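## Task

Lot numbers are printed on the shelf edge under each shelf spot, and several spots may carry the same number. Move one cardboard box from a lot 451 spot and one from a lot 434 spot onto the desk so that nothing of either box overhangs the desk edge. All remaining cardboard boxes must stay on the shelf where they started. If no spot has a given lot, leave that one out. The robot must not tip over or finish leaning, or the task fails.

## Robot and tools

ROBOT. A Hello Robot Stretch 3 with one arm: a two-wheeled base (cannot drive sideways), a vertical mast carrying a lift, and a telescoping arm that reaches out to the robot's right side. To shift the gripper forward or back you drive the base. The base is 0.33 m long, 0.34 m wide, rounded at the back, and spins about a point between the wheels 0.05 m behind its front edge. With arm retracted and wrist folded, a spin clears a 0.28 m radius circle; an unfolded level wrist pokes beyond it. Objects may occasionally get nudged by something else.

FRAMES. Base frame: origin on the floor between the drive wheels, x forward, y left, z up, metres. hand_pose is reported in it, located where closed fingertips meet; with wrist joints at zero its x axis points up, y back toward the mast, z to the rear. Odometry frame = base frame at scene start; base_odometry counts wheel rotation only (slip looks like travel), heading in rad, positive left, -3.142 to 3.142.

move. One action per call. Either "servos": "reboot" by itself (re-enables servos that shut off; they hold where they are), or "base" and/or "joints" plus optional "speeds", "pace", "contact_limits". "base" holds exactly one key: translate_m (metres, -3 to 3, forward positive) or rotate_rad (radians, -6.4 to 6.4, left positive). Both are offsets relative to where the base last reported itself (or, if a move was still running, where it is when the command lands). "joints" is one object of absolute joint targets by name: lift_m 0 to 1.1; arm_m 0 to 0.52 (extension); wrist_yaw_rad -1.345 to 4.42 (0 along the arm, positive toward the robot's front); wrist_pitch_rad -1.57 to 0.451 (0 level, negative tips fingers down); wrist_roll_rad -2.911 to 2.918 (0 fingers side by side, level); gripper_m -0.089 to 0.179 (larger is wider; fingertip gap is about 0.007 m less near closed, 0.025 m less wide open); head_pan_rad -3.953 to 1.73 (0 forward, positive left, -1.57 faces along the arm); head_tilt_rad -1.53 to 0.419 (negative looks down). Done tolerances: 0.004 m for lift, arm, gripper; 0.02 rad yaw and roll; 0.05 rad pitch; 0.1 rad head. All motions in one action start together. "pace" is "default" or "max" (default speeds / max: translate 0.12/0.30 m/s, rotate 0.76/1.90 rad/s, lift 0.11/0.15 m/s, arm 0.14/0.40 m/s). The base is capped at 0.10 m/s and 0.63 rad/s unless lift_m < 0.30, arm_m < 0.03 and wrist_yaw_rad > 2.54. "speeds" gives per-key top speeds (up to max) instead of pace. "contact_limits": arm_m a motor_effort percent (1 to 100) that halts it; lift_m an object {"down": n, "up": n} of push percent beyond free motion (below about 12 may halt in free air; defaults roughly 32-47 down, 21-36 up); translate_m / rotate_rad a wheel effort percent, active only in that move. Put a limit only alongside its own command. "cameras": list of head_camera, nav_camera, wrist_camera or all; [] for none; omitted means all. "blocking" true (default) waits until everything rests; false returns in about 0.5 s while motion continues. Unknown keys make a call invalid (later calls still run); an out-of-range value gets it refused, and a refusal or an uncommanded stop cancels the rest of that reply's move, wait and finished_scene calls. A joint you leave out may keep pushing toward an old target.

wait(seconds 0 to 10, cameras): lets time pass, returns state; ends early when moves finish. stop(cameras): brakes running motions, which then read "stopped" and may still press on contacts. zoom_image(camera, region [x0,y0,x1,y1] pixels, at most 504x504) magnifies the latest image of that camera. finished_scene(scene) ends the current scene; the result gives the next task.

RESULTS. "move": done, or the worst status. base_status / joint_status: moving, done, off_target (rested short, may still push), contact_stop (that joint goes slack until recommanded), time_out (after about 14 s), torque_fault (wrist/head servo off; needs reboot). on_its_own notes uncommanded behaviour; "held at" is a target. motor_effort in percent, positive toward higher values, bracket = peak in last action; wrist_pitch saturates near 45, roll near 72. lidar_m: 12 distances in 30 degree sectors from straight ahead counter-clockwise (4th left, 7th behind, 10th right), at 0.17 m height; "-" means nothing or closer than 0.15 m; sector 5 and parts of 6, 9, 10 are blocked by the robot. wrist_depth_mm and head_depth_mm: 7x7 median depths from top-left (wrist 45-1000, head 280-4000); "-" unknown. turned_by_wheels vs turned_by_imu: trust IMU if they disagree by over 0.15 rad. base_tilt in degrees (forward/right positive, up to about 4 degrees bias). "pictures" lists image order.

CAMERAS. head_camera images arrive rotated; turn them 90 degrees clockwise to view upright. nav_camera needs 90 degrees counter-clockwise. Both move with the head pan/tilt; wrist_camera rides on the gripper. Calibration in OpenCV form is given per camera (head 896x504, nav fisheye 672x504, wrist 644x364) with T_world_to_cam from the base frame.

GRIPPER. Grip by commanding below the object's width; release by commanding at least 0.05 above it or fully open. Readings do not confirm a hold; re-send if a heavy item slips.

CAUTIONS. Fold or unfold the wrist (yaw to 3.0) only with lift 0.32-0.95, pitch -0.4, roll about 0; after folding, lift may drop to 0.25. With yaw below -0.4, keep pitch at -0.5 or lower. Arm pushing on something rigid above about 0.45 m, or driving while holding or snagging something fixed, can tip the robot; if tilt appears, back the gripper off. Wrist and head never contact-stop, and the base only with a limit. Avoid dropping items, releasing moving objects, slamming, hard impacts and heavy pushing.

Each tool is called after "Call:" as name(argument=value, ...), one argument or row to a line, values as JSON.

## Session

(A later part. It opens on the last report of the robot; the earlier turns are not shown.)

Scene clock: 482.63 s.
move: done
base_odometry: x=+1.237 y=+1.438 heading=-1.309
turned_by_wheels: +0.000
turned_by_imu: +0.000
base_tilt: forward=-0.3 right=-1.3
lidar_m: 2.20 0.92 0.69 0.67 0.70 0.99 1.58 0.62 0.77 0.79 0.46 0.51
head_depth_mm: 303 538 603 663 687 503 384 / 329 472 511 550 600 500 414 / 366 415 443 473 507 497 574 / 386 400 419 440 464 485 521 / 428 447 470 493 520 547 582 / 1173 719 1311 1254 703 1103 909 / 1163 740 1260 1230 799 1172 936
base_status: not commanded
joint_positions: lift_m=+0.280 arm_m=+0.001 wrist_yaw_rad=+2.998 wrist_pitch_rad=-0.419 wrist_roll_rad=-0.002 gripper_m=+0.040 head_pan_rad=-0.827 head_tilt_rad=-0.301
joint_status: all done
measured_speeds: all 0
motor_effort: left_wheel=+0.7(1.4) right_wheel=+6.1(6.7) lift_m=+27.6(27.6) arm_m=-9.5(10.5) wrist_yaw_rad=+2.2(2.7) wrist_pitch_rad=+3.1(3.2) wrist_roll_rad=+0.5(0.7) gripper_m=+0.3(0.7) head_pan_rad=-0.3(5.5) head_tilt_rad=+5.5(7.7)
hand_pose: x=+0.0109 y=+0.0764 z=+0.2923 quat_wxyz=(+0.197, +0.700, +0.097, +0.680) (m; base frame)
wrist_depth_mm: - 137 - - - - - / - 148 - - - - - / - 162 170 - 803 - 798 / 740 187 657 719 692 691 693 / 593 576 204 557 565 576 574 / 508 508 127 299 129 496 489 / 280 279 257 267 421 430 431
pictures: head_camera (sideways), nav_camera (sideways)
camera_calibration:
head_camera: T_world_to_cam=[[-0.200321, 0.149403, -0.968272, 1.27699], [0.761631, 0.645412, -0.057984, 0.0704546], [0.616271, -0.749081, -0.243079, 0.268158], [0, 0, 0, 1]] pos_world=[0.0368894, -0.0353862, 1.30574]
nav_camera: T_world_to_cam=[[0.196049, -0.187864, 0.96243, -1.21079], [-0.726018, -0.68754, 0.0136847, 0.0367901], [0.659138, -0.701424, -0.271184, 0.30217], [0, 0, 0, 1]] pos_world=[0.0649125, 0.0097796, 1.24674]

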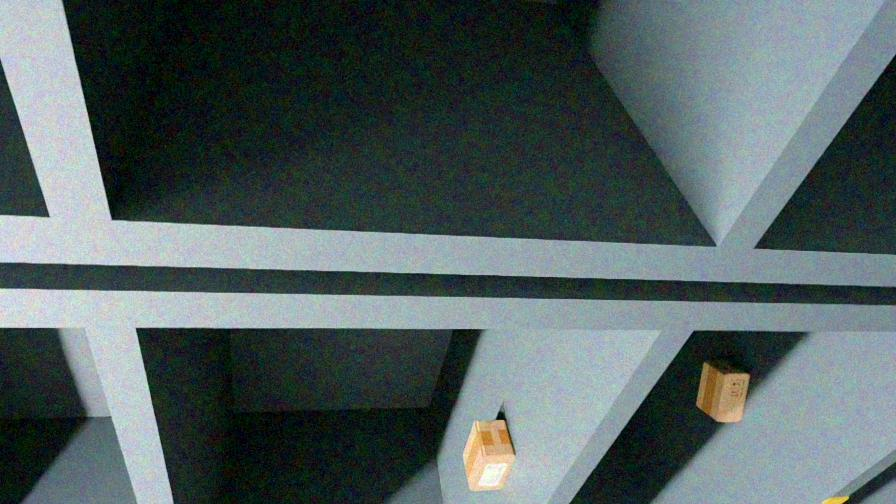

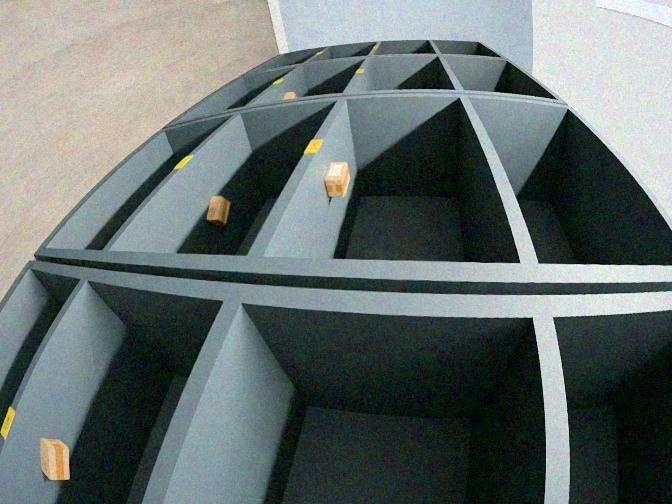

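Call:
zoom_image(
  camera="nav_camera",
  region=[150, 30, 390, 210],
)

Call:
move(
  joints={"head_pan_rad":-1.1,"head_tilt_rad":-0.75},
  pace="max",
  cameras=["nav_camera","head_camera"],
)

Call:
move(
  joints={"head_pan_rad":-0.4,"head_tilt_rad":-0.4},
  pace="max",
  cameras=["nav_camera","head_camera"],
)

Scaled by 2.100 from the camera's 672x504 image, which has a finer 792x594 frame.

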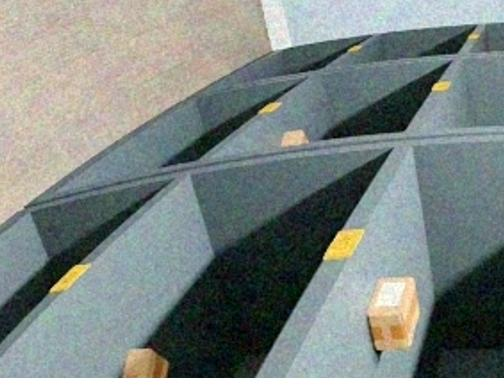

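Scene clock: 493.23 s.
move: done
base_odometry: x=+1.237 y=+1.438 heading=-1.309
turned_by_wheels: +0.000
turned_by_imu: +0.000
base_tilt: forward=-0.5 right=-1.2
lidar_m: 2.21 0.92 0.69 0.67 0.70 0.99 1.58 0.62 0.77 0.79 0.46 0.51
head_depth_mm: 635 699 630 473 414 799 682 / 665 738 623 470 898 793 710 / 632 738 618 466 920 788 1027 / 516 590 608 478 910 788 1079 / 436 489 545 510 763 815 1085 / 378 416 471 540 665 868 1109 / 355 415 487 601 894 1237 1128
base_status: not commanded
joint_positions: lift_m=+0.280 arm_m=+0.001 wrist_yaw_rad=+2.998 wrist_pitch_rad=-0.419 wrist_roll_rad=-0.002 gripper_m=+0.040 head_pan_rad=-1.109 head_tilt_rad=-0.754
joint_status: all done
measured_speeds: all 0
motor_effort: left_wheel=+0.7(1.4) right_wheel=+6.3(6.5) lift_m=+30.6(31.5) arm_m=-8.9(9.4) wrist_yaw_rad=+1.2(3.4) wrist_pitch_rad=+3.1(3.3) wrist_roll_rad=+0.7(0.7) gripper_m=+0.0(0.7) head_pan_rad=-1.0(5.4) head_tilt_rad=-5.0(6.6)
hand_pose: x=+0.0109 y=+0.0764 z=+0.2923 quat_wxyz=(+0.197, +0.700, +0.097, +0.680) (m; base frame)
wrist_depth_mm: - 137 - - - - - / - 147 - - - - - / - 161 170 - 808 - 783 / 726 187 656 711 694 696 691 / 600 572 203 569 569 576 573 / 508 507 126 300 129 494 496 / 278 278 255 268 420 431 432
pictures: head_camera (sideways), nav_camera (sideways)
camera_calibration:
head_camera: T_world_to_cam=[[-0.329023, 0.55676, -0.762733, 1.00965], [0.897837, 0.434733, -0.0699685, 0.0852147], [0.292629, -0.707831, -0.642917, 0.790421], [0, 0, 0, 1]] pos_world=[0.0243875, -0.0396916, 1.28423]
nav_camera: T_world_to_cam=[[0.311909, -0.587901, 0.746382, -0.929721], [-0.886477, -0.462735, 0.0059721, 0.0477687], [0.341866, -0.663513, -0.665491, 0.817155], [0, 0, 0, 1]] pos_world=[0.0529766, 0.0177129, 1.23745]

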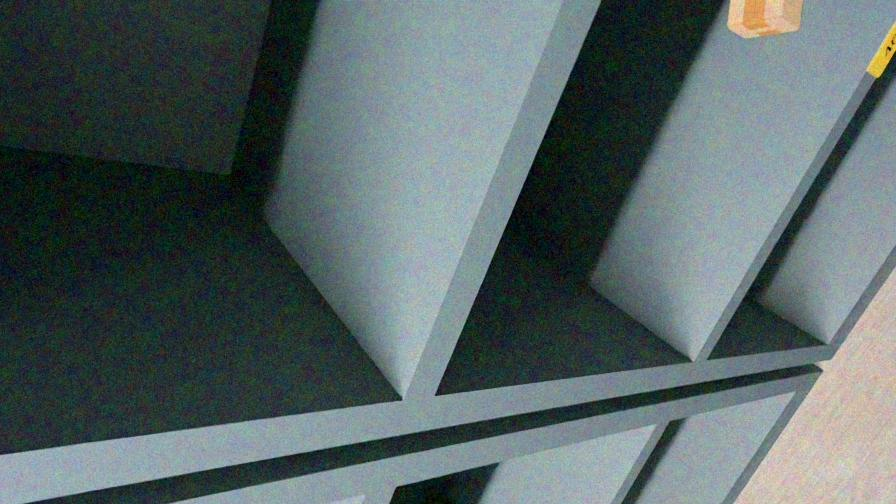

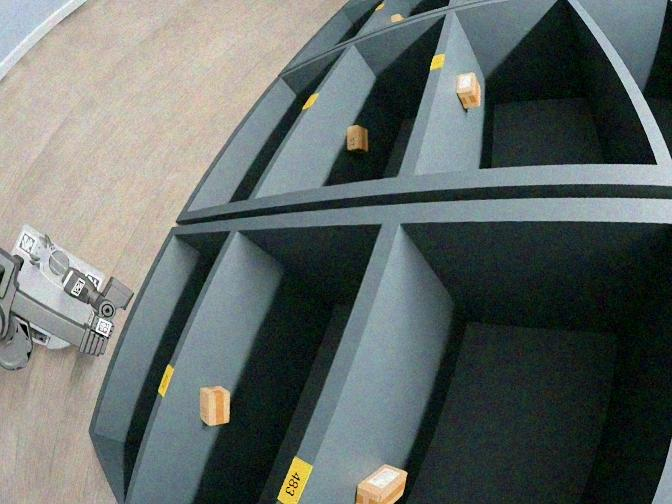

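Scene clock: 494.07 s.
move: done
base_odometry: x=+1.237 y=+1.438 heading=-1.309
turned_by_wheels: +0.000
turned_by_imu: +0.000
base_tilt: forward=-0.2 right=-1.2
lidar_m: 2.20 0.92 0.69 0.67 0.70 0.99 1.58 0.62 0.77 0.79 0.46 0.51
head_depth_mm: 488 1071 1128 488 499 524 526 / 653 1251 1325 945 664 1065 794 / 1122 1219 1316 914 1365 1055 893 / 1103 1181 1264 1112 1413 1182 1324 / 1124 1194 1269 1361 1482 1601 1402 / 1868 1986 2863 2840 2344 1768 1394 / 2546 2723 2865 3042 2337 1745 1396
base_status: not commanded
joint_positions: lift_m=+0.280 arm_m=+0.001 wrist_yaw_rad=+2.998 wrist_pitch_rad=-0.419 wrist_roll_rad=-0.002 gripper_m=+0.040 head_pan_rad=-0.386 head_tilt_rad=-0.400
joint_status: all done
measured_speeds: all 0
motor_effort: left_wheel=+0.7(1.4) right_wheel=+5.5(6.4) lift_m=+31.3(31.3) arm_m=-7.9(8.9) wrist_yaw_rad=+1.8(2.4) wrist_pitch_rad=+3.1(3.3) wrist_roll_rad=+0.4(0.6) gripper_m=+0.3(0.6) head_pan_rad=+1.5(4.1) head_tilt_rad=+4.6(6.9)
hand_pose: x=+0.0109 y=+0.0764 z=+0.2923 quat_wxyz=(+0.197, +0.700, +0.097, +0.680) (m; base frame)
wrist_depth_mm: - 137 - - - - - / - 148 - - - - - / - 162 170 - 799 - 789 / 714 187 657 699 692 692 691 / 599 578 203 562 562 580 579 / 508 502 127 299 129 497 491 / 279 279 257 268 424 431 432
pictures: head_camera (sideways), nav_camera (sideways)
camera_calibration:
head_camera: T_world_to_cam=[[-0.332532, 0.0852564, -0.93923, 1.23984], [0.408081, 0.910852, -0.0617998, 0.077593], [0.850231, -0.403832, -0.337679, 0.389932], [0, 0, 0, 1]] pos_world=[0.0490896, -0.0189125, 1.30096]
nav_camera: T_world_to_cam=[[0.344397, -0.1217, 0.930903, -1.17056], [-0.362247, -0.932003, 0.0121729, 0.0365515], [0.866122, -0.341409, -0.365064, 0.423094], [0, 0, 0, 1]] pos_world=[0.0499266, 0.0360568, 1.24369]

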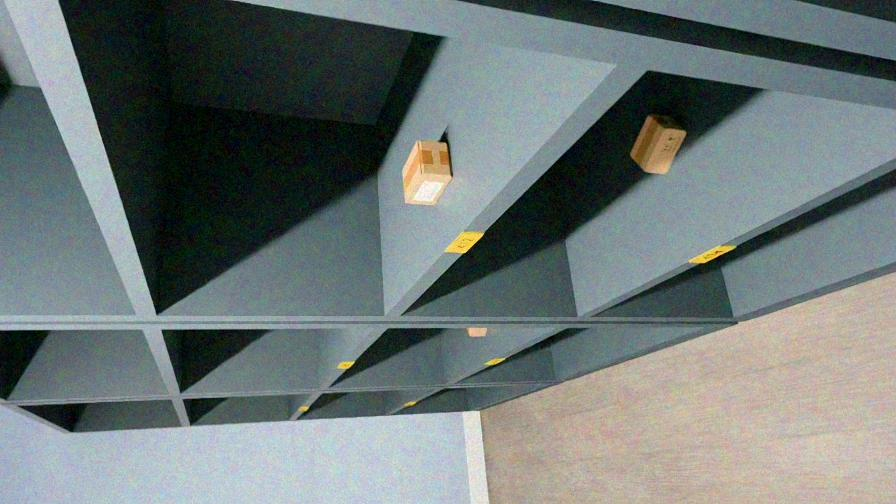

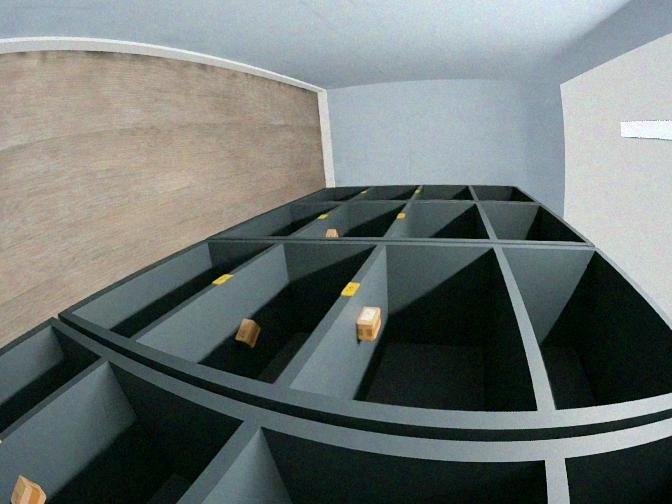

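Call:
zoom_image(
  camera="head_camera",
  region=[430, 200, 530, 280],
)

Call:
zoom_image(
  camera="head_camera",
  region=[670, 220, 760, 290],
)

Call:
move(
  base={"translate_m":0.55},
  joints={"head_pan_rad":-1.9,"head_tilt_rad":-0.8},
  pace="max",
  cameras=["nav_camera","head_camera"],
)

Call:
zoom_image(
  camera="nav_camera",
  region=[60, 200, 340, 500],
)

Call:
move(
  joints={"head_pan_rad":-0.8,"head_tilt_rad":-0.5},
  pace="max",
  cameras=["nav_camera","head_camera"],
)

Call:
zoom_image(
  camera="nav_camera",
  region=[140, 20, 540, 300],
)

Scaled by 5.040 from the camera's 896x504 image, which has a finer 1280x720 frame.

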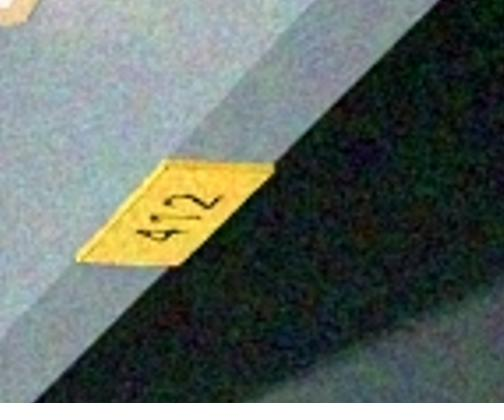

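Scaled by 5.600 from the camera's 896x504 image, which has a finer 1280x720 frame.

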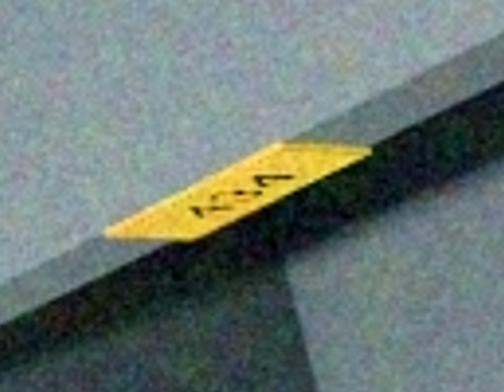

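Scene clock: 509.57 s.
move: done
base_odometry: x=+1.380 y=+0.906 heading=-1.309
turned_by_wheels: +0.000
turned_by_imu: +0.000
base_tilt: forward=-0.3 right=-1.2
lidar_m: 1.68 0.89 0.67 0.65 0.68 0.96 2.12 1.11 0.38 0.61 0.85 0.79
head_depth_mm: 322 726 575 1056 922 1239 1147 / 325 369 422 517 915 1185 1140 / 304 343 409 504 628 838 1112 / 377 417 467 478 644 796 1089 / 561 654 551 460 881 791 1084 / 663 717 546 453 889 768 1060 / 644 699 540 437 882 750 1048
base_status: done
joint_positions: lift_m=+0.280 arm_m=+0.001 wrist_yaw_rad=+2.998 wrist_pitch_rad=-0.419 wrist_roll_rad=-0.002 gripper_m=+0.040 head_pan_rad=-1.901 head_tilt_rad=-0.803
joint_status: all done
measured_speeds: all 0
motor_effort: left_wheel=+5.6(13.1) right_wheel=+1.1(14.8) lift_m=+29.6(30.5) arm_m=-6.6(7.7) wrist_yaw_rad=+0.3(3.7) wrist_pitch_rad=+3.1(3.2) wrist_roll_rad=+0.3(0.8) gripper_m=+0.1(0.9) head_pan_rad=+3.2(6.6) head_tilt_rad=+0.1(9.3)
hand_pose: x=+0.0109 y=+0.0764 z=+0.2923 quat_wxyz=(+0.197, +0.700, +0.097, +0.680) (m; base frame)
wrist_depth_mm: - 137 - - - - - / - 147 - - - - - / - 162 170 - - 784 - / 718 186 221 708 702 697 689 / 597 582 203 569 556 580 572 / 507 503 126 300 129 494 490 / 278 278 257 268 422 435 427
pictures: head_camera (sideways), nav_camera (sideways)
camera_calibration:
head_camera: T_world_to_cam=[[0.177424, 0.659471, -0.730492, 0.964447], [0.940916, -0.331223, -0.0704869, 0.085589], [-0.28844, -0.674826, -0.679274, 0.841293], [0, 0, 0, 1]] pos_world=[-0.0089862, -0.0399493, 1.28202]
nav_camera: T_world_to_cam=[[-0.21131, -0.668341, 0.71321, -0.883365], [-0.951883, 0.306419, 0.00511839, 0.0493423], [-0.221962, -0.677811, -0.700932, 0.866673], [0, 0, 0, 1]] pos_world=[0.0526733, -0.0180675, 1.23725]

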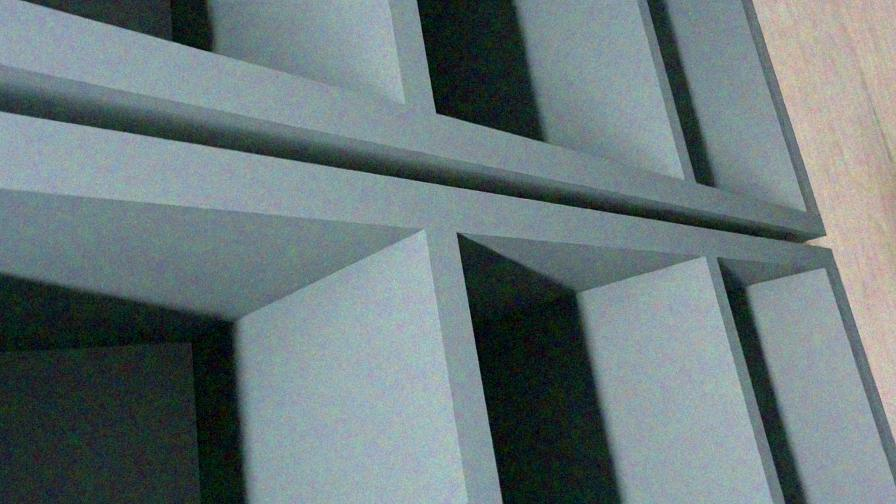

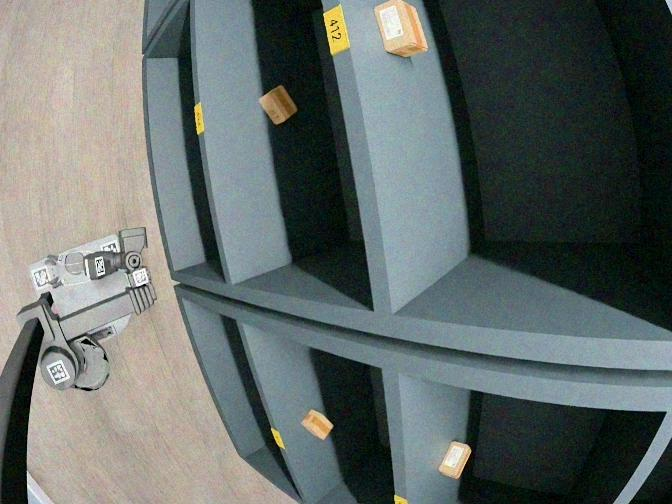

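Scaled by 1.680 from the camera's 672x504 image, which has a finer 792x594 frame.

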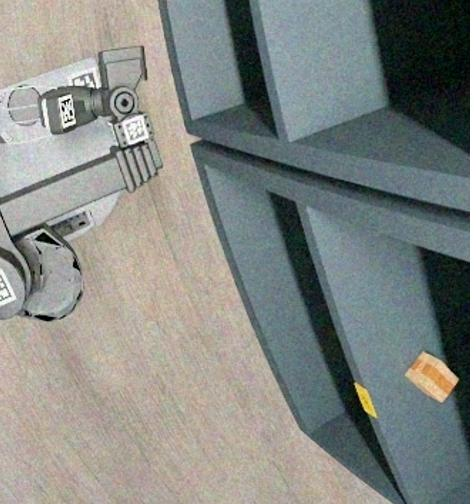

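Scene clock: 510.50 s.
move: done
base_odometry: x=+1.380 y=+0.906 heading=-1.309
turned_by_wheels: +0.000
turned_by_imu: +0.000
base_tilt: forward=-0.3 right=-1.2
lidar_m: 1.68 0.88 0.66 0.65 0.68 0.96 2.12 1.11 0.38 0.61 0.85 0.79
head_depth_mm: 740 793 839 745 514 439 788 / 804 868 925 740 511 934 785 / 820 910 979 730 533 958 777 / 748 826 906 722 1083 951 797 / 695 753 820 717 993 945 1162 / 646 693 749 797 908 994 1158 / 634 700 915 1446 1261 1488 1291
base_status: not commanded
joint_positions: lift_m=+0.280 arm_m=+0.001 wrist_yaw_rad=+2.998 wrist_pitch_rad=-0.419 wrist_roll_rad=-0.002 gripper_m=+0.040 head_pan_rad=-0.767 head_tilt_rad=-0.495
joint_status: all done
measured_speeds: all 0
motor_effort: left_wheel=+5.4(5.9) right_wheel=+1.0(2.1) lift_m=+28.2(30.2) arm_m=-5.9(6.8) wrist_yaw_rad=+0.8(2.6) wrist_pitch_rad=+3.1(3.2) wrist_roll_rad=+0.6(0.8) gripper_m=+0.1(0.7) head_pan_rad=-2.9(6.4) head_tilt_rad=+2.3(7.0)
hand_pose: x=+0.0109 y=+0.0764 z=+0.2923 quat_wxyz=(+0.197, +0.700, +0.097, +0.680) (m; base frame)
wrist_depth_mm: - 137 - - - - - / - 147 - - - - - / - 161 170 - - 787 - / 726 187 221 708 698 693 679 / 595 570 204 563 560 578 571 / 505 508 127 299 129 496 493 / 278 279 257 268 422 433 427
pictures: head_camera (sideways), nav_camera (sideways)
camera_calibration:
head_camera: T_world_to_cam=[[-0.340114, 0.26365, -0.902669, 1.19215], [0.713097, 0.698065, -0.0647962, 0.0796053], [0.613038, -0.665728, -0.42543, 0.505481], [0, 0, 0, 1]] pos_world=[0.0388217, -0.0333669, 1.29632]
nav_camera: T_world_to_cam=[[0.336931, -0.301197, 0.892053, -1.11984], [-0.681902, -0.731366, 0.0106146, 0.0404821], [0.64922, -0.611869, -0.451806, 0.537299], [0, 0, 0, 1]] pos_world=[0.0560878, 0.021072, 1.24128]

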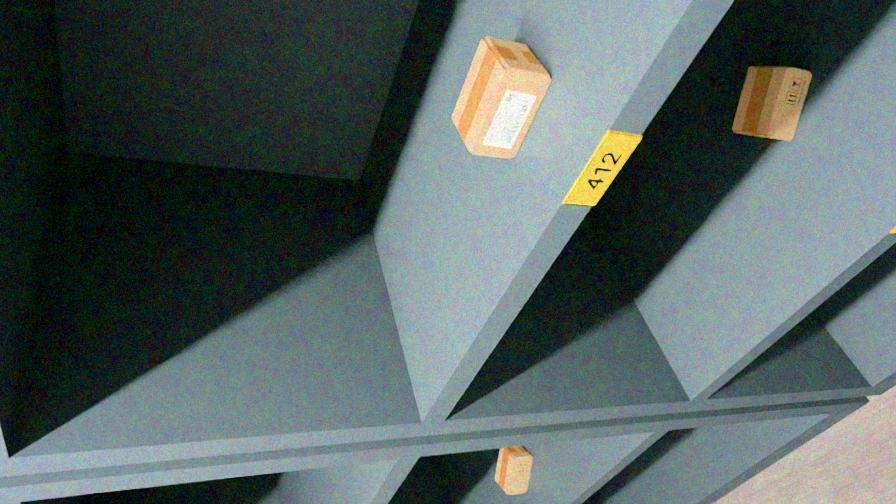

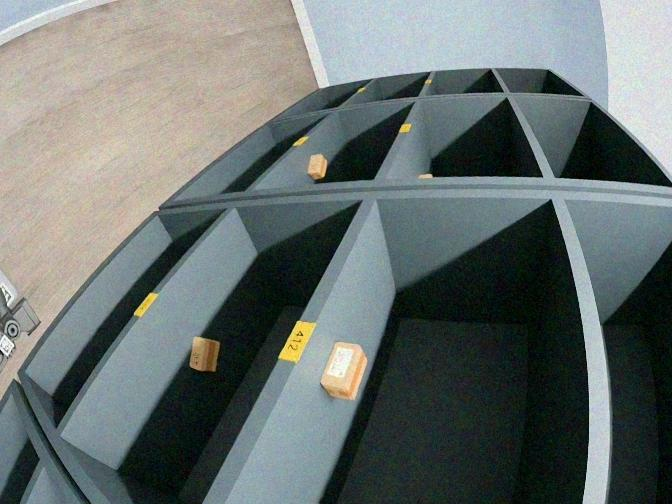

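Scaled by 1.260 from the camera's 672x504 image, which has a finer 792x594 frame.

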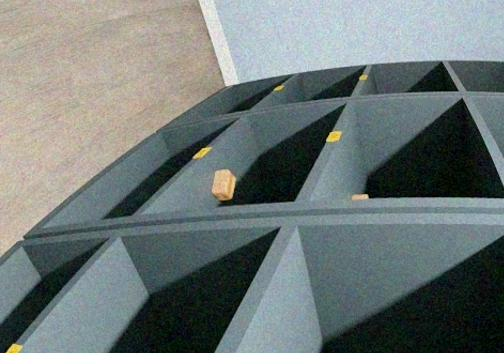

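Call:
move(
  joints={"head_pan_rad":-0.95,"head_tilt_rad":-0.85},
  pace="max",
  cameras=["head_camera"],
)

Call:
move(
  joints={"head_pan_rad":-2.1,"head_tilt_rad":-0.6},
  pace="max",
  cameras=["head_camera"],
)

Call:
move(
  joints={"head_pan_rad":-0.5,"head_tilt_rad":-0.4},
  pace="max",
  cameras=["head_camera"],
)

Scene clock: 519.90 s.
move: done
base_odometry: x=+1.380 y=+0.906 heading=-1.309
turned_by_wheels: +0.000
turned_by_imu: +0.000
base_tilt: forward=-0.3 right=-1.3
lidar_m: 1.68 0.89 0.66 0.65 0.68 0.96 2.12 1.11 0.38 0.61 0.85 0.79
head_depth_mm: 697 693 519 439 881 754 830 / 744 685 514 965 875 767 1061 / 800 677 509 1009 865 1125 1084 / 845 668 522 1034 863 1188 1104 / 843 658 557 1022 921 1213 1104 / 772 651 973 1013 1297 1249 1102 / 698 645 869 985 1348 1241 1099
base_status: not commanded
joint_positions: lift_m=+0.280 arm_m=+0.001 wrist_yaw_rad=+2.998 wrist_pitch_rad=-0.419 wrist_roll_rad=-0.002 gripper_m=+0.040 head_pan_rad=-0.955 head_tilt_rad=-0.861
joint_status: all done
measured_speeds: all 0
motor_effort: left_wheel=+5.2(5.7) right_wheel=+0.3(1.5) lift_m=+28.1(29.2) arm_m=-5.3(5.7) wrist_yaw_rad=+1.2(3.6) wrist_pitch_rad=+3.1(3.3) wrist_roll_rad=+0.4(0.7) gripper_m=+0.2(0.8) head_pan_rad=-1.7(4.4) head_tilt_rad=-4.4(8.1)
hand_pose: x=+0.0109 y=+0.0764 z=+0.2923 quat_wxyz=(+0.197, +0.700, +0.097, +0.680) (m; base frame)
wrist_depth_mm: - 137 - - - - - / - 148 - - - - - / - 162 170 - - 792 - / 721 187 221 707 699 699 688 / 597 569 203 571 561 578 570 / 512 504 127 300 129 494 494 / 280 280 257 268 426 432 429
pictures: head_camera (sideways)
camera_calibration:
head_camera: T_world_to_cam=[[-0.455083, 0.563221, -0.689697, 0.915213], [0.816466, 0.57304, -0.0707727, 0.0867171], [0.355363, -0.595322, -0.720631, 0.891125], [0, 0, 0, 1]] pos_world=[0.0290232, -0.0346534, 1.27953]

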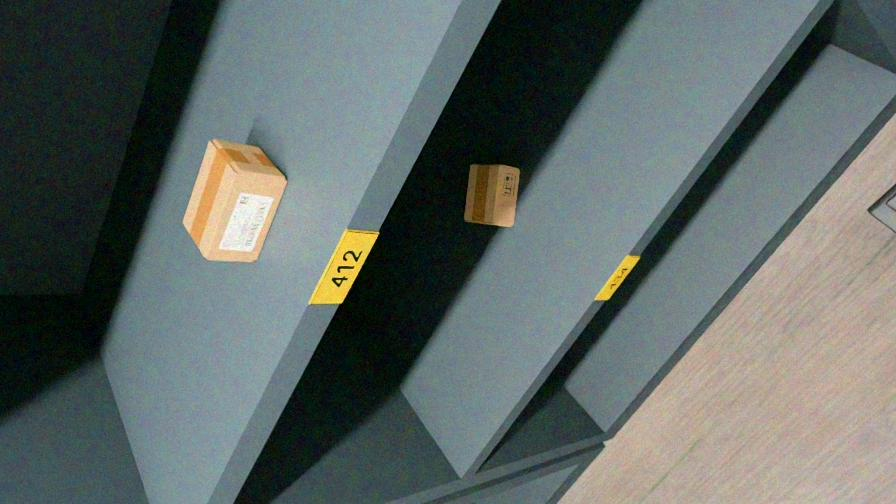

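Scene clock: 520.83 s.
move: done
base_odometry: x=+1.380 y=+0.906 heading=-1.309
turned_by_wheels: +0.000
turned_by_imu: +0.000
base_tilt: forward=-0.3 right=-1.2
lidar_m: 1.68 0.89 0.67 0.65 0.68 0.96 2.12 1.11 0.38 0.61 0.85 0.79
head_depth_mm: 922 1041 796 666 1115 969 1214 / 861 963 906 597 1105 906 1165 / 806 898 894 591 1053 869 1130 / 322 355 394 452 517 642 762 / 306 337 375 422 483 559 669 / 301 337 392 467 454 747 717 / 395 474 587 566 430 853 717
base_status: not commanded
joint_positions: lift_m=+0.280 arm_m=+0.001 wrist_yaw_rad=+2.998 wrist_pitch_rad=-0.419 wrist_roll_rad=-0.002 gripper_m=+0.040 head_pan_rad=-2.135 head_tilt_rad=-0.602
joint_status: all done
measured_speeds: all 0
motor_effort: left_wheel=+5.4(5.8) right_wheel=+1.0(1.6) lift_m=+27.7(28.9) arm_m=-4.2(5.3) wrist_yaw_rad=+1.5(2.3) wrist_pitch_rad=+3.1(3.3) wrist_roll_rad=+0.6(0.8) gripper_m=+0.3(0.8) head_pan_rad=+3.3(4.4) head_tilt_rad=+3.8(5.0)
hand_pose: x=+0.0109 y=+0.0764 z=+0.2923 quat_wxyz=(+0.197, +0.700, +0.097, +0.680) (m; base frame)
wrist_depth_mm: - 137 - - - - - / - 148 - - - - - / - 161 171 - - 789 - / 718 186 222 710 704 701 692 / 598 570 203 563 563 582 576 / 505 498 127 299 129 494 488 / 279 280 258 268 420 433 429
pictures: head_camera (sideways)
camera_calibration:
head_camera: T_world_to_cam=[[0.240202, 0.465688, -0.851726, 1.12213], [0.83103, -0.552115, -0.0675087, 0.0824876], [-0.501689, -0.691595, -0.51962, 0.634873], [0, 0, 0, 1]] pos_world=[-0.0195779, -0.037945, 1.29121]

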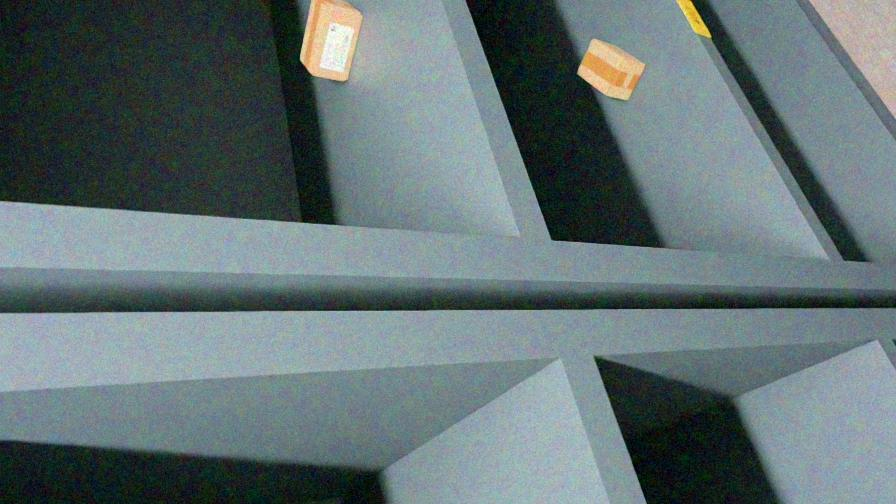

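Scene clock: 521.87 s.
move: done
base_odometry: x=+1.380 y=+0.906 heading=-1.309
turned_by_wheels: +0.000
turned_by_imu: +0.000
base_tilt: forward=-0.4 right=-1.1
lidar_m: 1.67 0.88 0.67 0.65 0.68 0.95 2.12 1.10 0.38 0.61 0.85 0.79
head_depth_mm: 472 790 851 897 608 969 852 / 555 744 805 851 635 1024 846 / 638 704 752 809 881 969 866 / 712 743 785 839 882 946 1043 / 1446 1527 1600 1730 1424 1605 1361 / 1400 1493 1581 1737 1895 1765 1404 / 2125 2231 2407 2547 2384 1762 1395
base_status: not commanded
joint_positions: lift_m=+0.280 arm_m=+0.001 wrist_yaw_rad=+2.998 wrist_pitch_rad=-0.419 wrist_roll_rad=-0.002 gripper_m=+0.040 head_pan_rad=-0.466 head_tilt_rad=-0.394
joint_status: all done
measured_speeds: all 0
motor_effort: left_wheel=+5.2(6.0) right_wheel=+0.9(1.6) lift_m=+28.1(28.6) arm_m=-4.1(5.0) wrist_yaw_rad=+1.5(2.8) wrist_pitch_rad=+3.2(3.3) wrist_roll_rad=+0.6(0.8) gripper_m=+0.2(0.8) head_pan_rad=-2.9(5.0) head_tilt_rad=+1.7(6.3)
hand_pose: x=+0.0109 y=+0.0764 z=+0.2923 quat_wxyz=(+0.197, +0.700, +0.097, +0.680) (m; base frame)
wrist_depth_mm: - 137 - - - - - / - 148 - - - - - / - 161 171 - - 779 - / 721 186 221 708 700 692 684 / 594 574 203 570 564 579 573 / 509 512 127 300 129 489 490 / 279 278 257 268 421 431 430
pictures: head_camera (sideways)
camera_calibration:
head_camera: T_world_to_cam=[[-0.319949, 0.109282, -0.941111, 1.24218], [0.47998, 0.875117, -0.0615602, 0.0768722], [0.816855, -0.471411, -0.332446, 0.38324], [0, 0, 0, 1]] pos_world=[0.0474863, -0.0223565, 1.30117]

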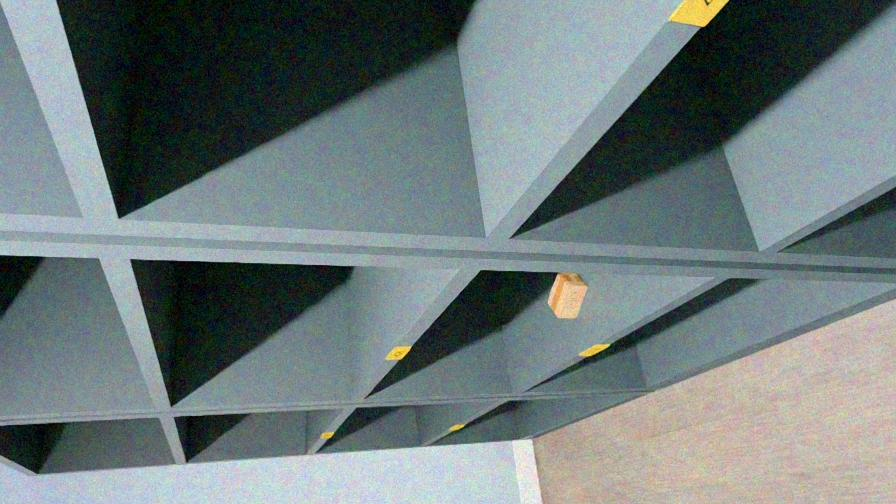

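Call:
move(
  base={"translate_m":0.3},
  joints={"head_pan_rad":-1.4,"head_tilt_rad":-0.9},
  pace="max",
  cameras=["head_camera","nav_camera"],
)

Scene clock: 529.10 s.
move: done
base_odometry: x=+1.458 y=+0.617 heading=-1.309
turned_by_wheels: +0.000
turned_by_imu: +0.000
base_tilt: forward=-0.3 right=-1.2
lidar_m: 2.14 0.87 0.65 0.63 0.67 0.94 1.41 0.57 0.64 0.82 0.55 0.55
head_depth_mm: 667 630 486 942 854 1125 1091 / 682 622 468 952 850 1128 1095 / 697 615 472 952 843 1136 1105 / 710 608 473 969 840 1168 753 / 716 599 470 984 835 1168 1092 / 732 593 480 975 850 1183 1090 / 692 586 489 871 858 1161 1085
base_status: done
joint_positions: lift_m=+0.280 arm_m=+0.001 wrist_yaw_rad=+2.998 wrist_pitch_rad=-0.419 wrist_roll_rad=-0.002 gripper_m=+0.040 head_pan_rad=-1.404 head_tilt_rad=-0.903
joint_status: all done
measured_speeds: all 0
motor_effort: left_wheel=+4.2(12.6) right_wheel=-1.4(14.6) lift_m=+26.8(27.8) arm_m=-2.7(3.7) wrist_yaw_rad=+2.3(2.7) wrist_pitch_rad=+3.1(3.2) wrist_roll_rad=+0.6(0.9) gripper_m=+0.0(0.7) head_pan_rad=+3.0(5.1) head_tilt_rad=+2.1(9.2)
hand_pose: x=+0.0109 y=+0.0764 z=+0.2924 quat_wxyz=(+0.197, +0.700, +0.097, +0.680) (m; base frame)
wrist_depth_mm: - 137 - - - - - / - 148 - - - - - / - 162 170 - - - 784 / 703 186 219 708 702 689 691 / 595 568 203 558 555 579 573 / 506 505 126 299 129 493 494 / 278 279 255 269 423 433 432
pictures: head_camera (sideways), nav_camera (sideways)
camera_calibration:
head_camera: T_world_to_cam=[[-0.17058, 0.7324, -0.65916, 0.87367], [0.983693, 0.165282, -0.070918, 0.0858862], [0.0570067, -0.660509, -0.748651, 0.929356], [0, 0, 0, 1]] pos_world=[0.0115658, -0.0402242, 1.27774]
nav_camera: T_world_to_cam=[[0.144703, -0.754666, 0.639954, -0.790085], [-0.982594, -0.185737, 0.00314927, 0.0520944], [0.116486, -0.629271, -0.768407, 0.952386], [0, 0, 0, 1]] pos_world=[0.0545756, 0.0127345, 1.23727]

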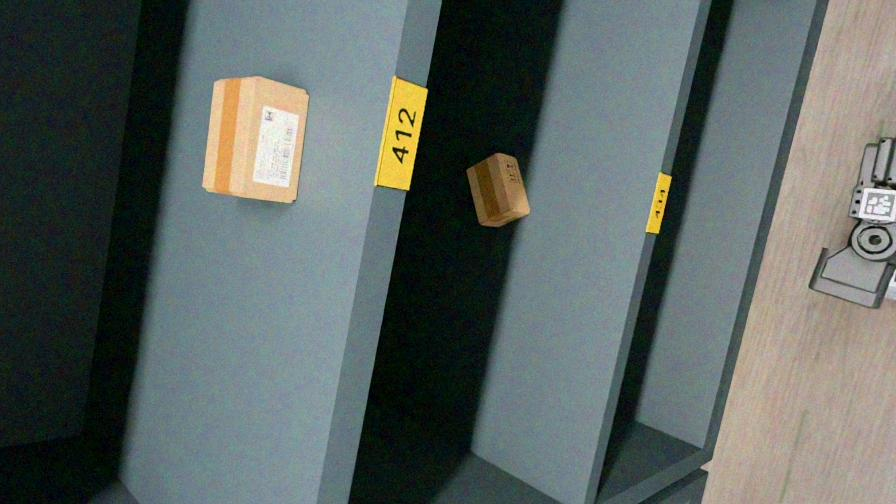

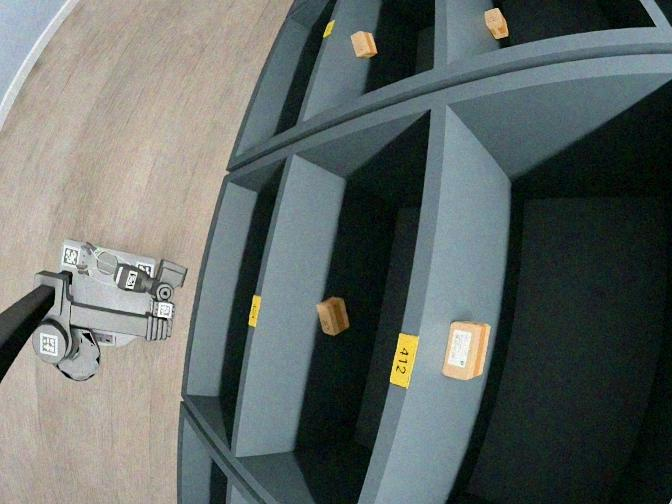

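Call:
zoom_image(
  camera="head_camera",
  region=[620, 160, 700, 250],
)

Scaled by 5.600 from the camera's 896x504 image, which has a finer 1280x720 frame.

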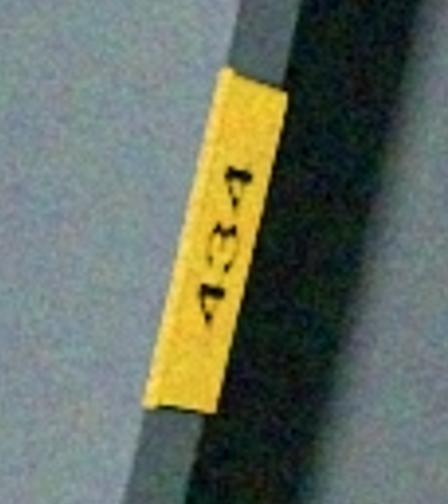

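Call:
zoom_image(
  camera="head_camera",
  region=[440, 130, 560, 250],
)

Scaled by 4.200 from the camera's 896x504 image, which has a finer 1280x720 frame.

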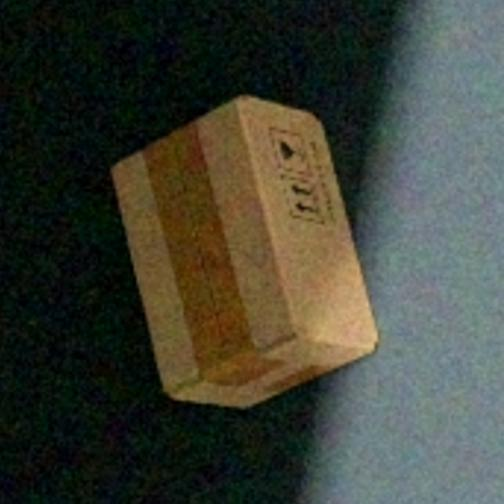

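Call:
move(
  base={"translate_m":-0.134},
  joints={"lift_m":0.63,"wrist_pitch_rad":-0.4},
  cameras=[],
)

Call:
move(
  joints={"wrist_yaw_rad":0.5,"gripper_m":0.179},
  cameras=[],
)

Call:
move(
  joints={"wrist_pitch_rad":-0.5,"head_pan_rad":-1.57},
)

Scene clock: 572.30 s.
move: done
base_odometry: x=+1.423 y=+0.746 heading=-1.309
turned_by_wheels: +0.000
turned_by_imu: +0.000
base_tilt: forward=-0.4 right=-1.2
lidar_m: 2.16 0.88 0.66 0.64 0.67 0.95 1.29 0.51 0.47 0.82 0.73 0.65
head_depth_mm: 661 631 488 938 855 791 391 / 677 628 484 957 850 1119 372 / 691 619 480 952 844 1131 394 / 708 611 475 949 842 1134 437 / 716 502 471 986 835 1175 1068 / 726 597 480 979 849 1179 1089 / 734 590 480 971 864 1185 1083
base_status: done
joint_positions: lift_m=+0.630 arm_m=+0.001 wrist_yaw_rad=+2.998 wrist_pitch_rad=-0.419 wrist_roll_rad=-0.002 gripper_m=+0.040 head_pan_rad=-1.400 head_tilt_rad=-0.900
joint_status: all done
measured_speeds: all 0
motor_effort: left_wheel=-7.2(9.7) right_wheel=-6.1(12.7) lift_m=+28.9(34.5) arm_m=-0.3(2.0) wrist_yaw_rad=+2.5(3.2) wrist_pitch_rad=+3.2(5.4) wrist_roll_rad=+0.6(0.8) gripper_m=+0.3(1.0) head_pan_rad=+2.7(3.9) head_tilt_rad=+0.8(2.2)
hand_pose: x=+0.0109 y=+0.0764 z=+0.6424 quat_wxyz=(+0.197, +0.700, +0.097, +0.680) (m; base frame)
wrist_depth_mm: - 137 - - - - - / - 148 - - - - - / - 161 170 - - - - / - 178 189 - - - - / - - 200 - 152 - - / 906 907 127 891 129 916 908 / 815 821 262 797 772 786 789
pictures: none
No camera images: "cameras" was empty.

Scene clock: 574.57 s.
move: done
base_odometry: x=+1.423 y=+0.746 heading=-1.309
turned_by_wheels: +0.000
turned_by_imu: +0.000
base_tilt: forward=-0.4 right=-1.3
lidar_m: 2.16 0.88 0.66 0.64 0.67 0.95 1.29 0.51 0.47 0.82 0.73 0.65
head_depth_mm: 663 633 488 941 857 786 391 / 677 627 484 961 850 1123 373 / 690 617 479 954 845 1135 394 / 710 612 475 948 841 497 923 / 717 502 471 983 834 1170 1098 / 725 596 481 981 848 1170 1094 / 735 589 479 974 862 1182 1084
base_status: not commanded
joint_positions: lift_m=+0.630 arm_m=+0.001 wrist_yaw_rad=+0.503 wrist_pitch_rad=-0.419 wrist_roll_rad=-0.002 gripper_m=+0.179 head_pan_rad=-1.400 head_tilt_rad=-0.900
joint_status: all done
measured_speeds: all 0
motor_effort: left_wheel=-7.2(7.7) right_wheel=-6.0(6.4) lift_m=+23.3(28.9) arm_m=-0.1(0.9) wrist_yaw_rad=-3.9(6.5) wrist_pitch_rad=+3.1(3.2) wrist_roll_rad=+0.6(0.7) gripper_m=+0.6(84.5) head_pan_rad=+2.1(3.5) head_tilt_rad=+0.9(1.9)
hand_pose: x=+0.0866 y=-0.3421 z=+0.6424 quat_wxyz=(+0.707, +0.315, -0.632, +0.030) (m; base frame)
wrist_depth_mm: 402 474 - - - - - / 417 485 - - - - - / 447 484 502 476 390 487 459 / - 409 400 396 381 389 387 / - 343 331 328 327 323 323 / 123 126 314 285 278 276 273 / 770 773 - 262 243 236 105
pictures: none
No camera images: "cameras" was empty.

Scene clock: 575.33 s.
move: done
base_odometry: x=+1.423 y=+0.746 heading=-1.309
turned_by_wheels: +0.000
turned_by_imu: +0.000
base_tilt: forward=-0.3 right=-1.2
lidar_m: 2.16 0.88 0.66 0.64 0.67 0.95 1.28 0.51 0.47 0.82 0.73 0.65
head_depth_mm: 682 633 488 813 818 915 1109 / 687 626 484 956 852 996 368 / 687 619 480 956 845 1159 385 / 692 610 476 968 840 776 437 / 696 605 471 940 837 526 1080 / 702 496 467 954 833 1157 1091 / 700 587 462 969 826 1159 1088
base_status: not commanded
joint_positions: lift_m=+0.630 arm_m=+0.001 wrist_yaw_rad=+0.503 wrist_pitch_rad=-0.511 wrist_roll_rad=-0.002 gripper_m=+0.179 head_pan_rad=-1.569 head_tilt_rad=-0.900
joint_status: all done
measured_speeds: all 0
motor_effort: left_wheel=-6.8(7.4) right_wheel=-5.5(6.4) lift_m=+23.5(24.0) arm_m=+0.6(1.0) wrist_yaw_rad=-2.7(4.8) wrist_pitch_rad=+1.5(2.1) wrist_roll_rad=+0.7(0.7) gripper_m=+0.7(1.1) head_pan_rad=-2.8(5.8) head_tilt_rad=+1.1(1.6)
hand_pose: x=+0.0806 y=-0.3311 z=+0.6224 quat_wxyz=(+0.708, +0.343, -0.617, -0.003) (m; base frame)
wrist_depth_mm: 403 475 - - - - - / 427 483 501 491 394 477 462 / 474 416 412 407 374 398 394 / - 369 341 338 336 331 328 / - 143 307 287 285 283 288 / 123 140 - 266 249 248 246 / 730 753 - - 233 221 105
pictures: head_camera (sideways), nav_camera (sideways), wrist_camera
camera_calibration:
head_camera: T_world_to_cam=[[-0.0478719, 0.748651, -0.661233, 0.87558], [0.997484, 0.00117374, -0.0708868, 0.0858028], [-0.0522934, -0.662963, -0.746824, 0.927657], [0, 0, 0, 1]] pos_world=[0.00483912, -0.0406023, 1.27784]
nav_camera: T_world_to_cam=[[0.0186705, -0.766375, 0.642122, -0.792065], [-0.99976, -0.0216889, 0.00318351, 0.0521067], [0.0114872, -0.642027, -0.766596, 0.950628], [0, 0, 0, 1]] pos_world=[0.0559624, 0.00444015, 1.23718]
wrist_camera: T_world_to_cam=[[-0.858347, -0.512336, -0.0274105, -0.0767058], [-0.31713, 0.571788, -0.756629, 0.718413], [0.403321, -0.640758, -0.65327, 0.328139], [0, 0, 0, 1]] pos_world=[0.029645, -0.239822, 0.755832]

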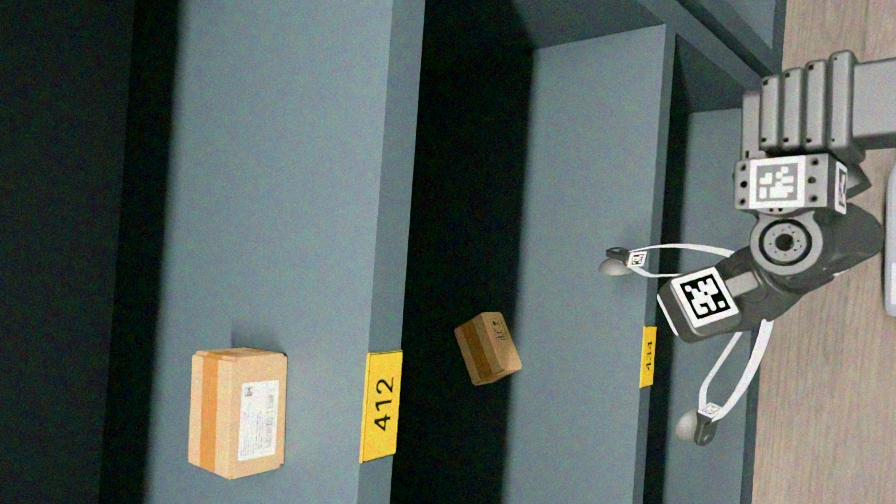

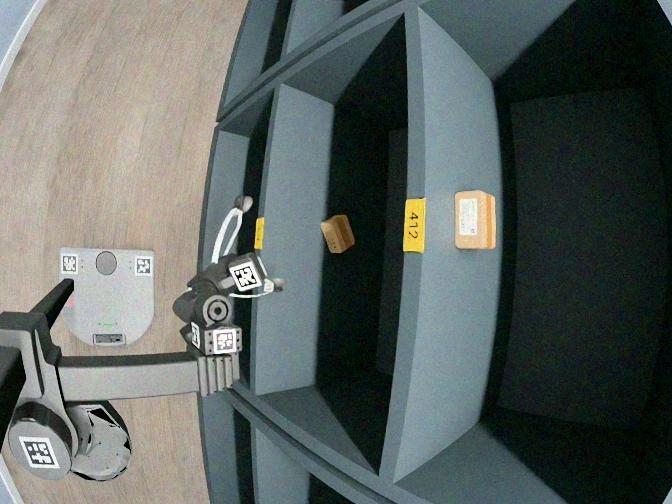

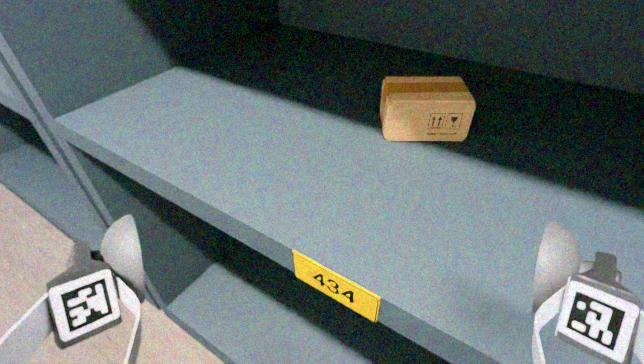

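Call:
move(
  base={"translate_m":0.02},
  joints={"arm_m":0.24},
  contact_limits={"arm_m":35},
  cameras=["wrist_camera"],
)

Scene clock: 589.87 s.
move: done
base_odometry: x=+1.428 y=+0.727 heading=-1.309
turned_by_wheels: +0.000
turned_by_imu: +0.000
base_tilt: forward=-0.4 right=-1.2
lidar_m: 2.15 0.88 0.66 0.64 0.67 0.95 1.30 0.50 0.48 0.82 0.70 0.63
head_depth_mm: 684 634 490 864 836 916 1119 / 687 625 484 959 818 435 368 / 688 618 480 558 585 1133 1084 / 693 612 476 664 664 1143 1101 / 695 603 471 895 819 1148 1096 / 700 494 466 957 831 1150 1091 / 700 588 462 969 827 1159 1085
base_status: done
joint_positions: lift_m=+0.630 arm_m=+0.240 wrist_yaw_rad=+0.503 wrist_pitch_rad=-0.511 wrist_roll_rad=-0.002 gripper_m=+0.179 head_pan_rad=-1.570 head_tilt_rad=-0.900
joint_status: all done
measured_speeds: all 0
motor_effort: left_wheel=+6.1(8.7) right_wheel=+5.8(9.8) lift_m=+31.1(31.3) arm_m=+13.8(14.8) wrist_yaw_rad=-2.1(4.6) wrist_pitch_rad=+1.6(1.8) wrist_roll_rad=+0.4(0.7) gripper_m=+1.1(1.2) head_pan_rad=-2.5(3.7) head_tilt_rad=-0.8(1.3)
contact_limits: arm_m 35 (drawing in: default 31, maximum 55; extending or still: default 40, maximum 69)
hand_pose: x=+0.0805 y=-0.5705 z=+0.6223 quat_wxyz=(+0.708, +0.344, -0.617, -0.003) (m; base frame)
wrist_depth_mm: 382 458 - - - - - / 391 472 492 - - - - / 399 412 411 404 386 - - / 344 341 337 333 333 329 315 / 293 280 288 221 276 282 287 / - 240 246 197 235 246 244 / 214 219 222 216 217 214 105
pictures: wrist_camera
camera_calibration:
wrist_camera: T_world_to_cam=[[-0.858505, -0.51207, -0.0274561, -0.199332], [-0.317231, 0.572391, -0.75613, 0.855165], [0.402907, -0.640432, -0.653845, 0.175255], [0, 0, 0, 1]] pos_world=[0.0295457, -0.479322, 0.755733]

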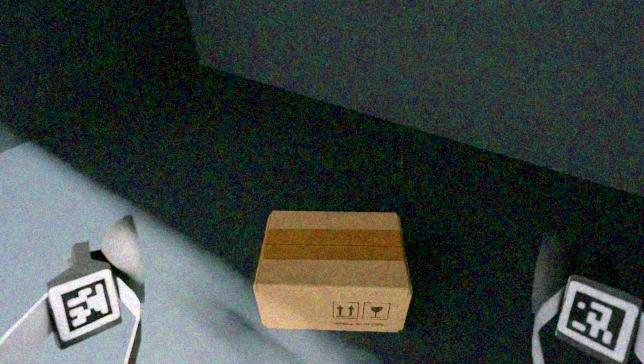

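Call:
move(
  base={"translate_m":0.016},
  joints={"arm_m":0.268},
  contact_limits={"arm_m":35},
  cameras=[],
)

Call:
move(
  joints={"lift_m":0.566},
  speeds={"lift_m":0.05},
  contact_limits={"lift_m":{"down":15}},
  cameras=["wrist_camera"],
)

Scene clock: 600.67 s.
move: done
base_odometry: x=+1.432 y=+0.711 heading=-1.309
turned_by_wheels: +0.000
turned_by_imu: +0.000
base_tilt: forward=-0.3 right=-1.1
lidar_m: 2.16 0.87 0.66 0.64 0.67 0.94 1.32 0.50 0.50 0.82 0.68 0.62
head_depth_mm: 683 633 488 903 840 927 1121 / 685 626 484 955 815 435 367 / 691 618 480 571 610 1132 1087 / 693 611 476 668 806 1149 1099 / 696 604 471 877 833 1156 1095 / 699 594 466 957 830 1162 1091 / 697 588 462 977 827 1160 1085
base_status: done
joint_positions: lift_m=+0.630 arm_m=+0.268 wrist_yaw_rad=+0.503 wrist_pitch_rad=-0.511 wrist_roll_rad=-0.002 gripper_m=+0.179 head_pan_rad=-1.570 head_tilt_rad=-0.900
joint_status: all done
measured_speeds: all 0
motor_effort: left_wheel=+5.7(9.6) right_wheel=+2.3(9.0) lift_m=+30.5(31.1) arm_m=+13.1(14.4) wrist_yaw_rad=-4.0(4.8) wrist_pitch_rad=+1.7(1.8) wrist_roll_rad=+0.3(0.8) gripper_m=+0.5(1.2) head_pan_rad=-2.4(2.5) head_tilt_rad=+0.0(1.0)
contact_limits: arm_m 35 (drawing in: default 31, maximum 55; extending or still: default 40, maximum 69)
hand_pose: x=+0.0805 y=-0.5985 z=+0.6223 quat_wxyz=(+0.708, +0.344, -0.617, -0.003) (m; base frame)
wrist_depth_mm: 370 436 - - - - - / 383 465 491 - - - - / 389 411 407 404 380 - - / 342 340 336 334 330 319 - / 294 281 288 285 283 280 288 / - 240 244 192 237 246 245 / 214 218 217 175 178 214 105
pictures: none
No camera images: "cameras" was empty.

Scene clock: 602.47 s.
move: done
base_odometry: x=+1.432 y=+0.711 heading=-1.309
turned_by_wheels: +0.000
turned_by_imu: +0.000
base_tilt: forward=-0.2 right=-1.2
lidar_m: 2.15 0.87 0.66 0.64 0.67 0.95 1.32 0.50 0.50 0.82 0.68 0.62
head_depth_mm: 682 632 488 903 840 932 1115 / 687 625 484 958 847 787 437 / 689 617 479 973 608 777 1067 / 693 610 476 944 717 1152 1101 / 696 604 471 898 815 1142 1093 / 700 593 466 958 832 1159 1092 / 699 590 463 971 823 1156 1081
base_status: not commanded
joint_positions: lift_m=+0.566 arm_m=+0.268 wrist_yaw_rad=+0.503 wrist_pitch_rad=-0.512 wrist_roll_rad=-0.002 gripper_m=+0.179 head_pan_rad=-1.570 head_tilt_rad=-0.900
joint_status: all done
measured_speeds: all 0
motor_effort: left_wheel=+5.2(5.8) right_wheel=+2.4(2.8) lift_m=+25.1(29.2) arm_m=+8.5(12.8) wrist_yaw_rad=-3.0(3.9) wrist_pitch_rad=+1.7(1.9) wrist_roll_rad=+0.4(0.7) gripper_m=+0.7(1.1) head_pan_rad=-1.9(2.4) head_tilt_rad=-0.4(1.5)
contact_limits: arm_m 35 (drawing in: default 31, maximum 55; extending or still: default 40, maximum 69); lift_m down 15 (down: maximum 72; up: maximum 65)
hand_pose: x=+0.0805 y=-0.5985 z=+0.5582 quat_wxyz=(+0.708, +0.344, -0.617, -0.003) (m; base frame)
wrist_depth_mm: 369 436 - - - - - / 363 372 367 360 338 - - / 295 293 289 286 283 281 266 / 241 242 239 161 166 233 232 / 207 206 143 138 141 200 198 / - 145 139 139 131 175 173 / 152 155 154 153 152 155 107
pictures: wrist_camera
camera_calibration:
wrist_camera: T_world_to_cam=[[-0.858507, -0.512066, -0.0274786, -0.215412], [-0.317333, 0.572592, -0.755935, 0.822695], [0.402823, -0.640256, -0.654069, 0.115658], [0, 0, 0, 1]] pos_world=[0.0295459, -0.507323, 0.691633]

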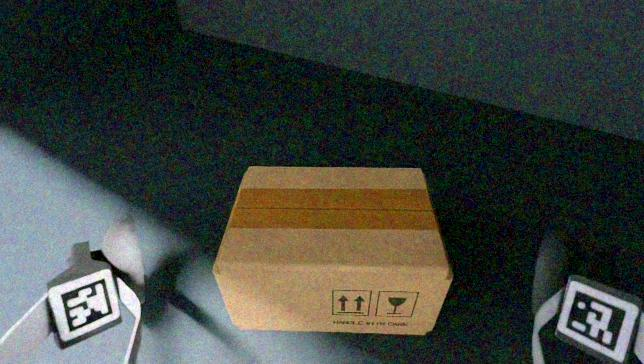

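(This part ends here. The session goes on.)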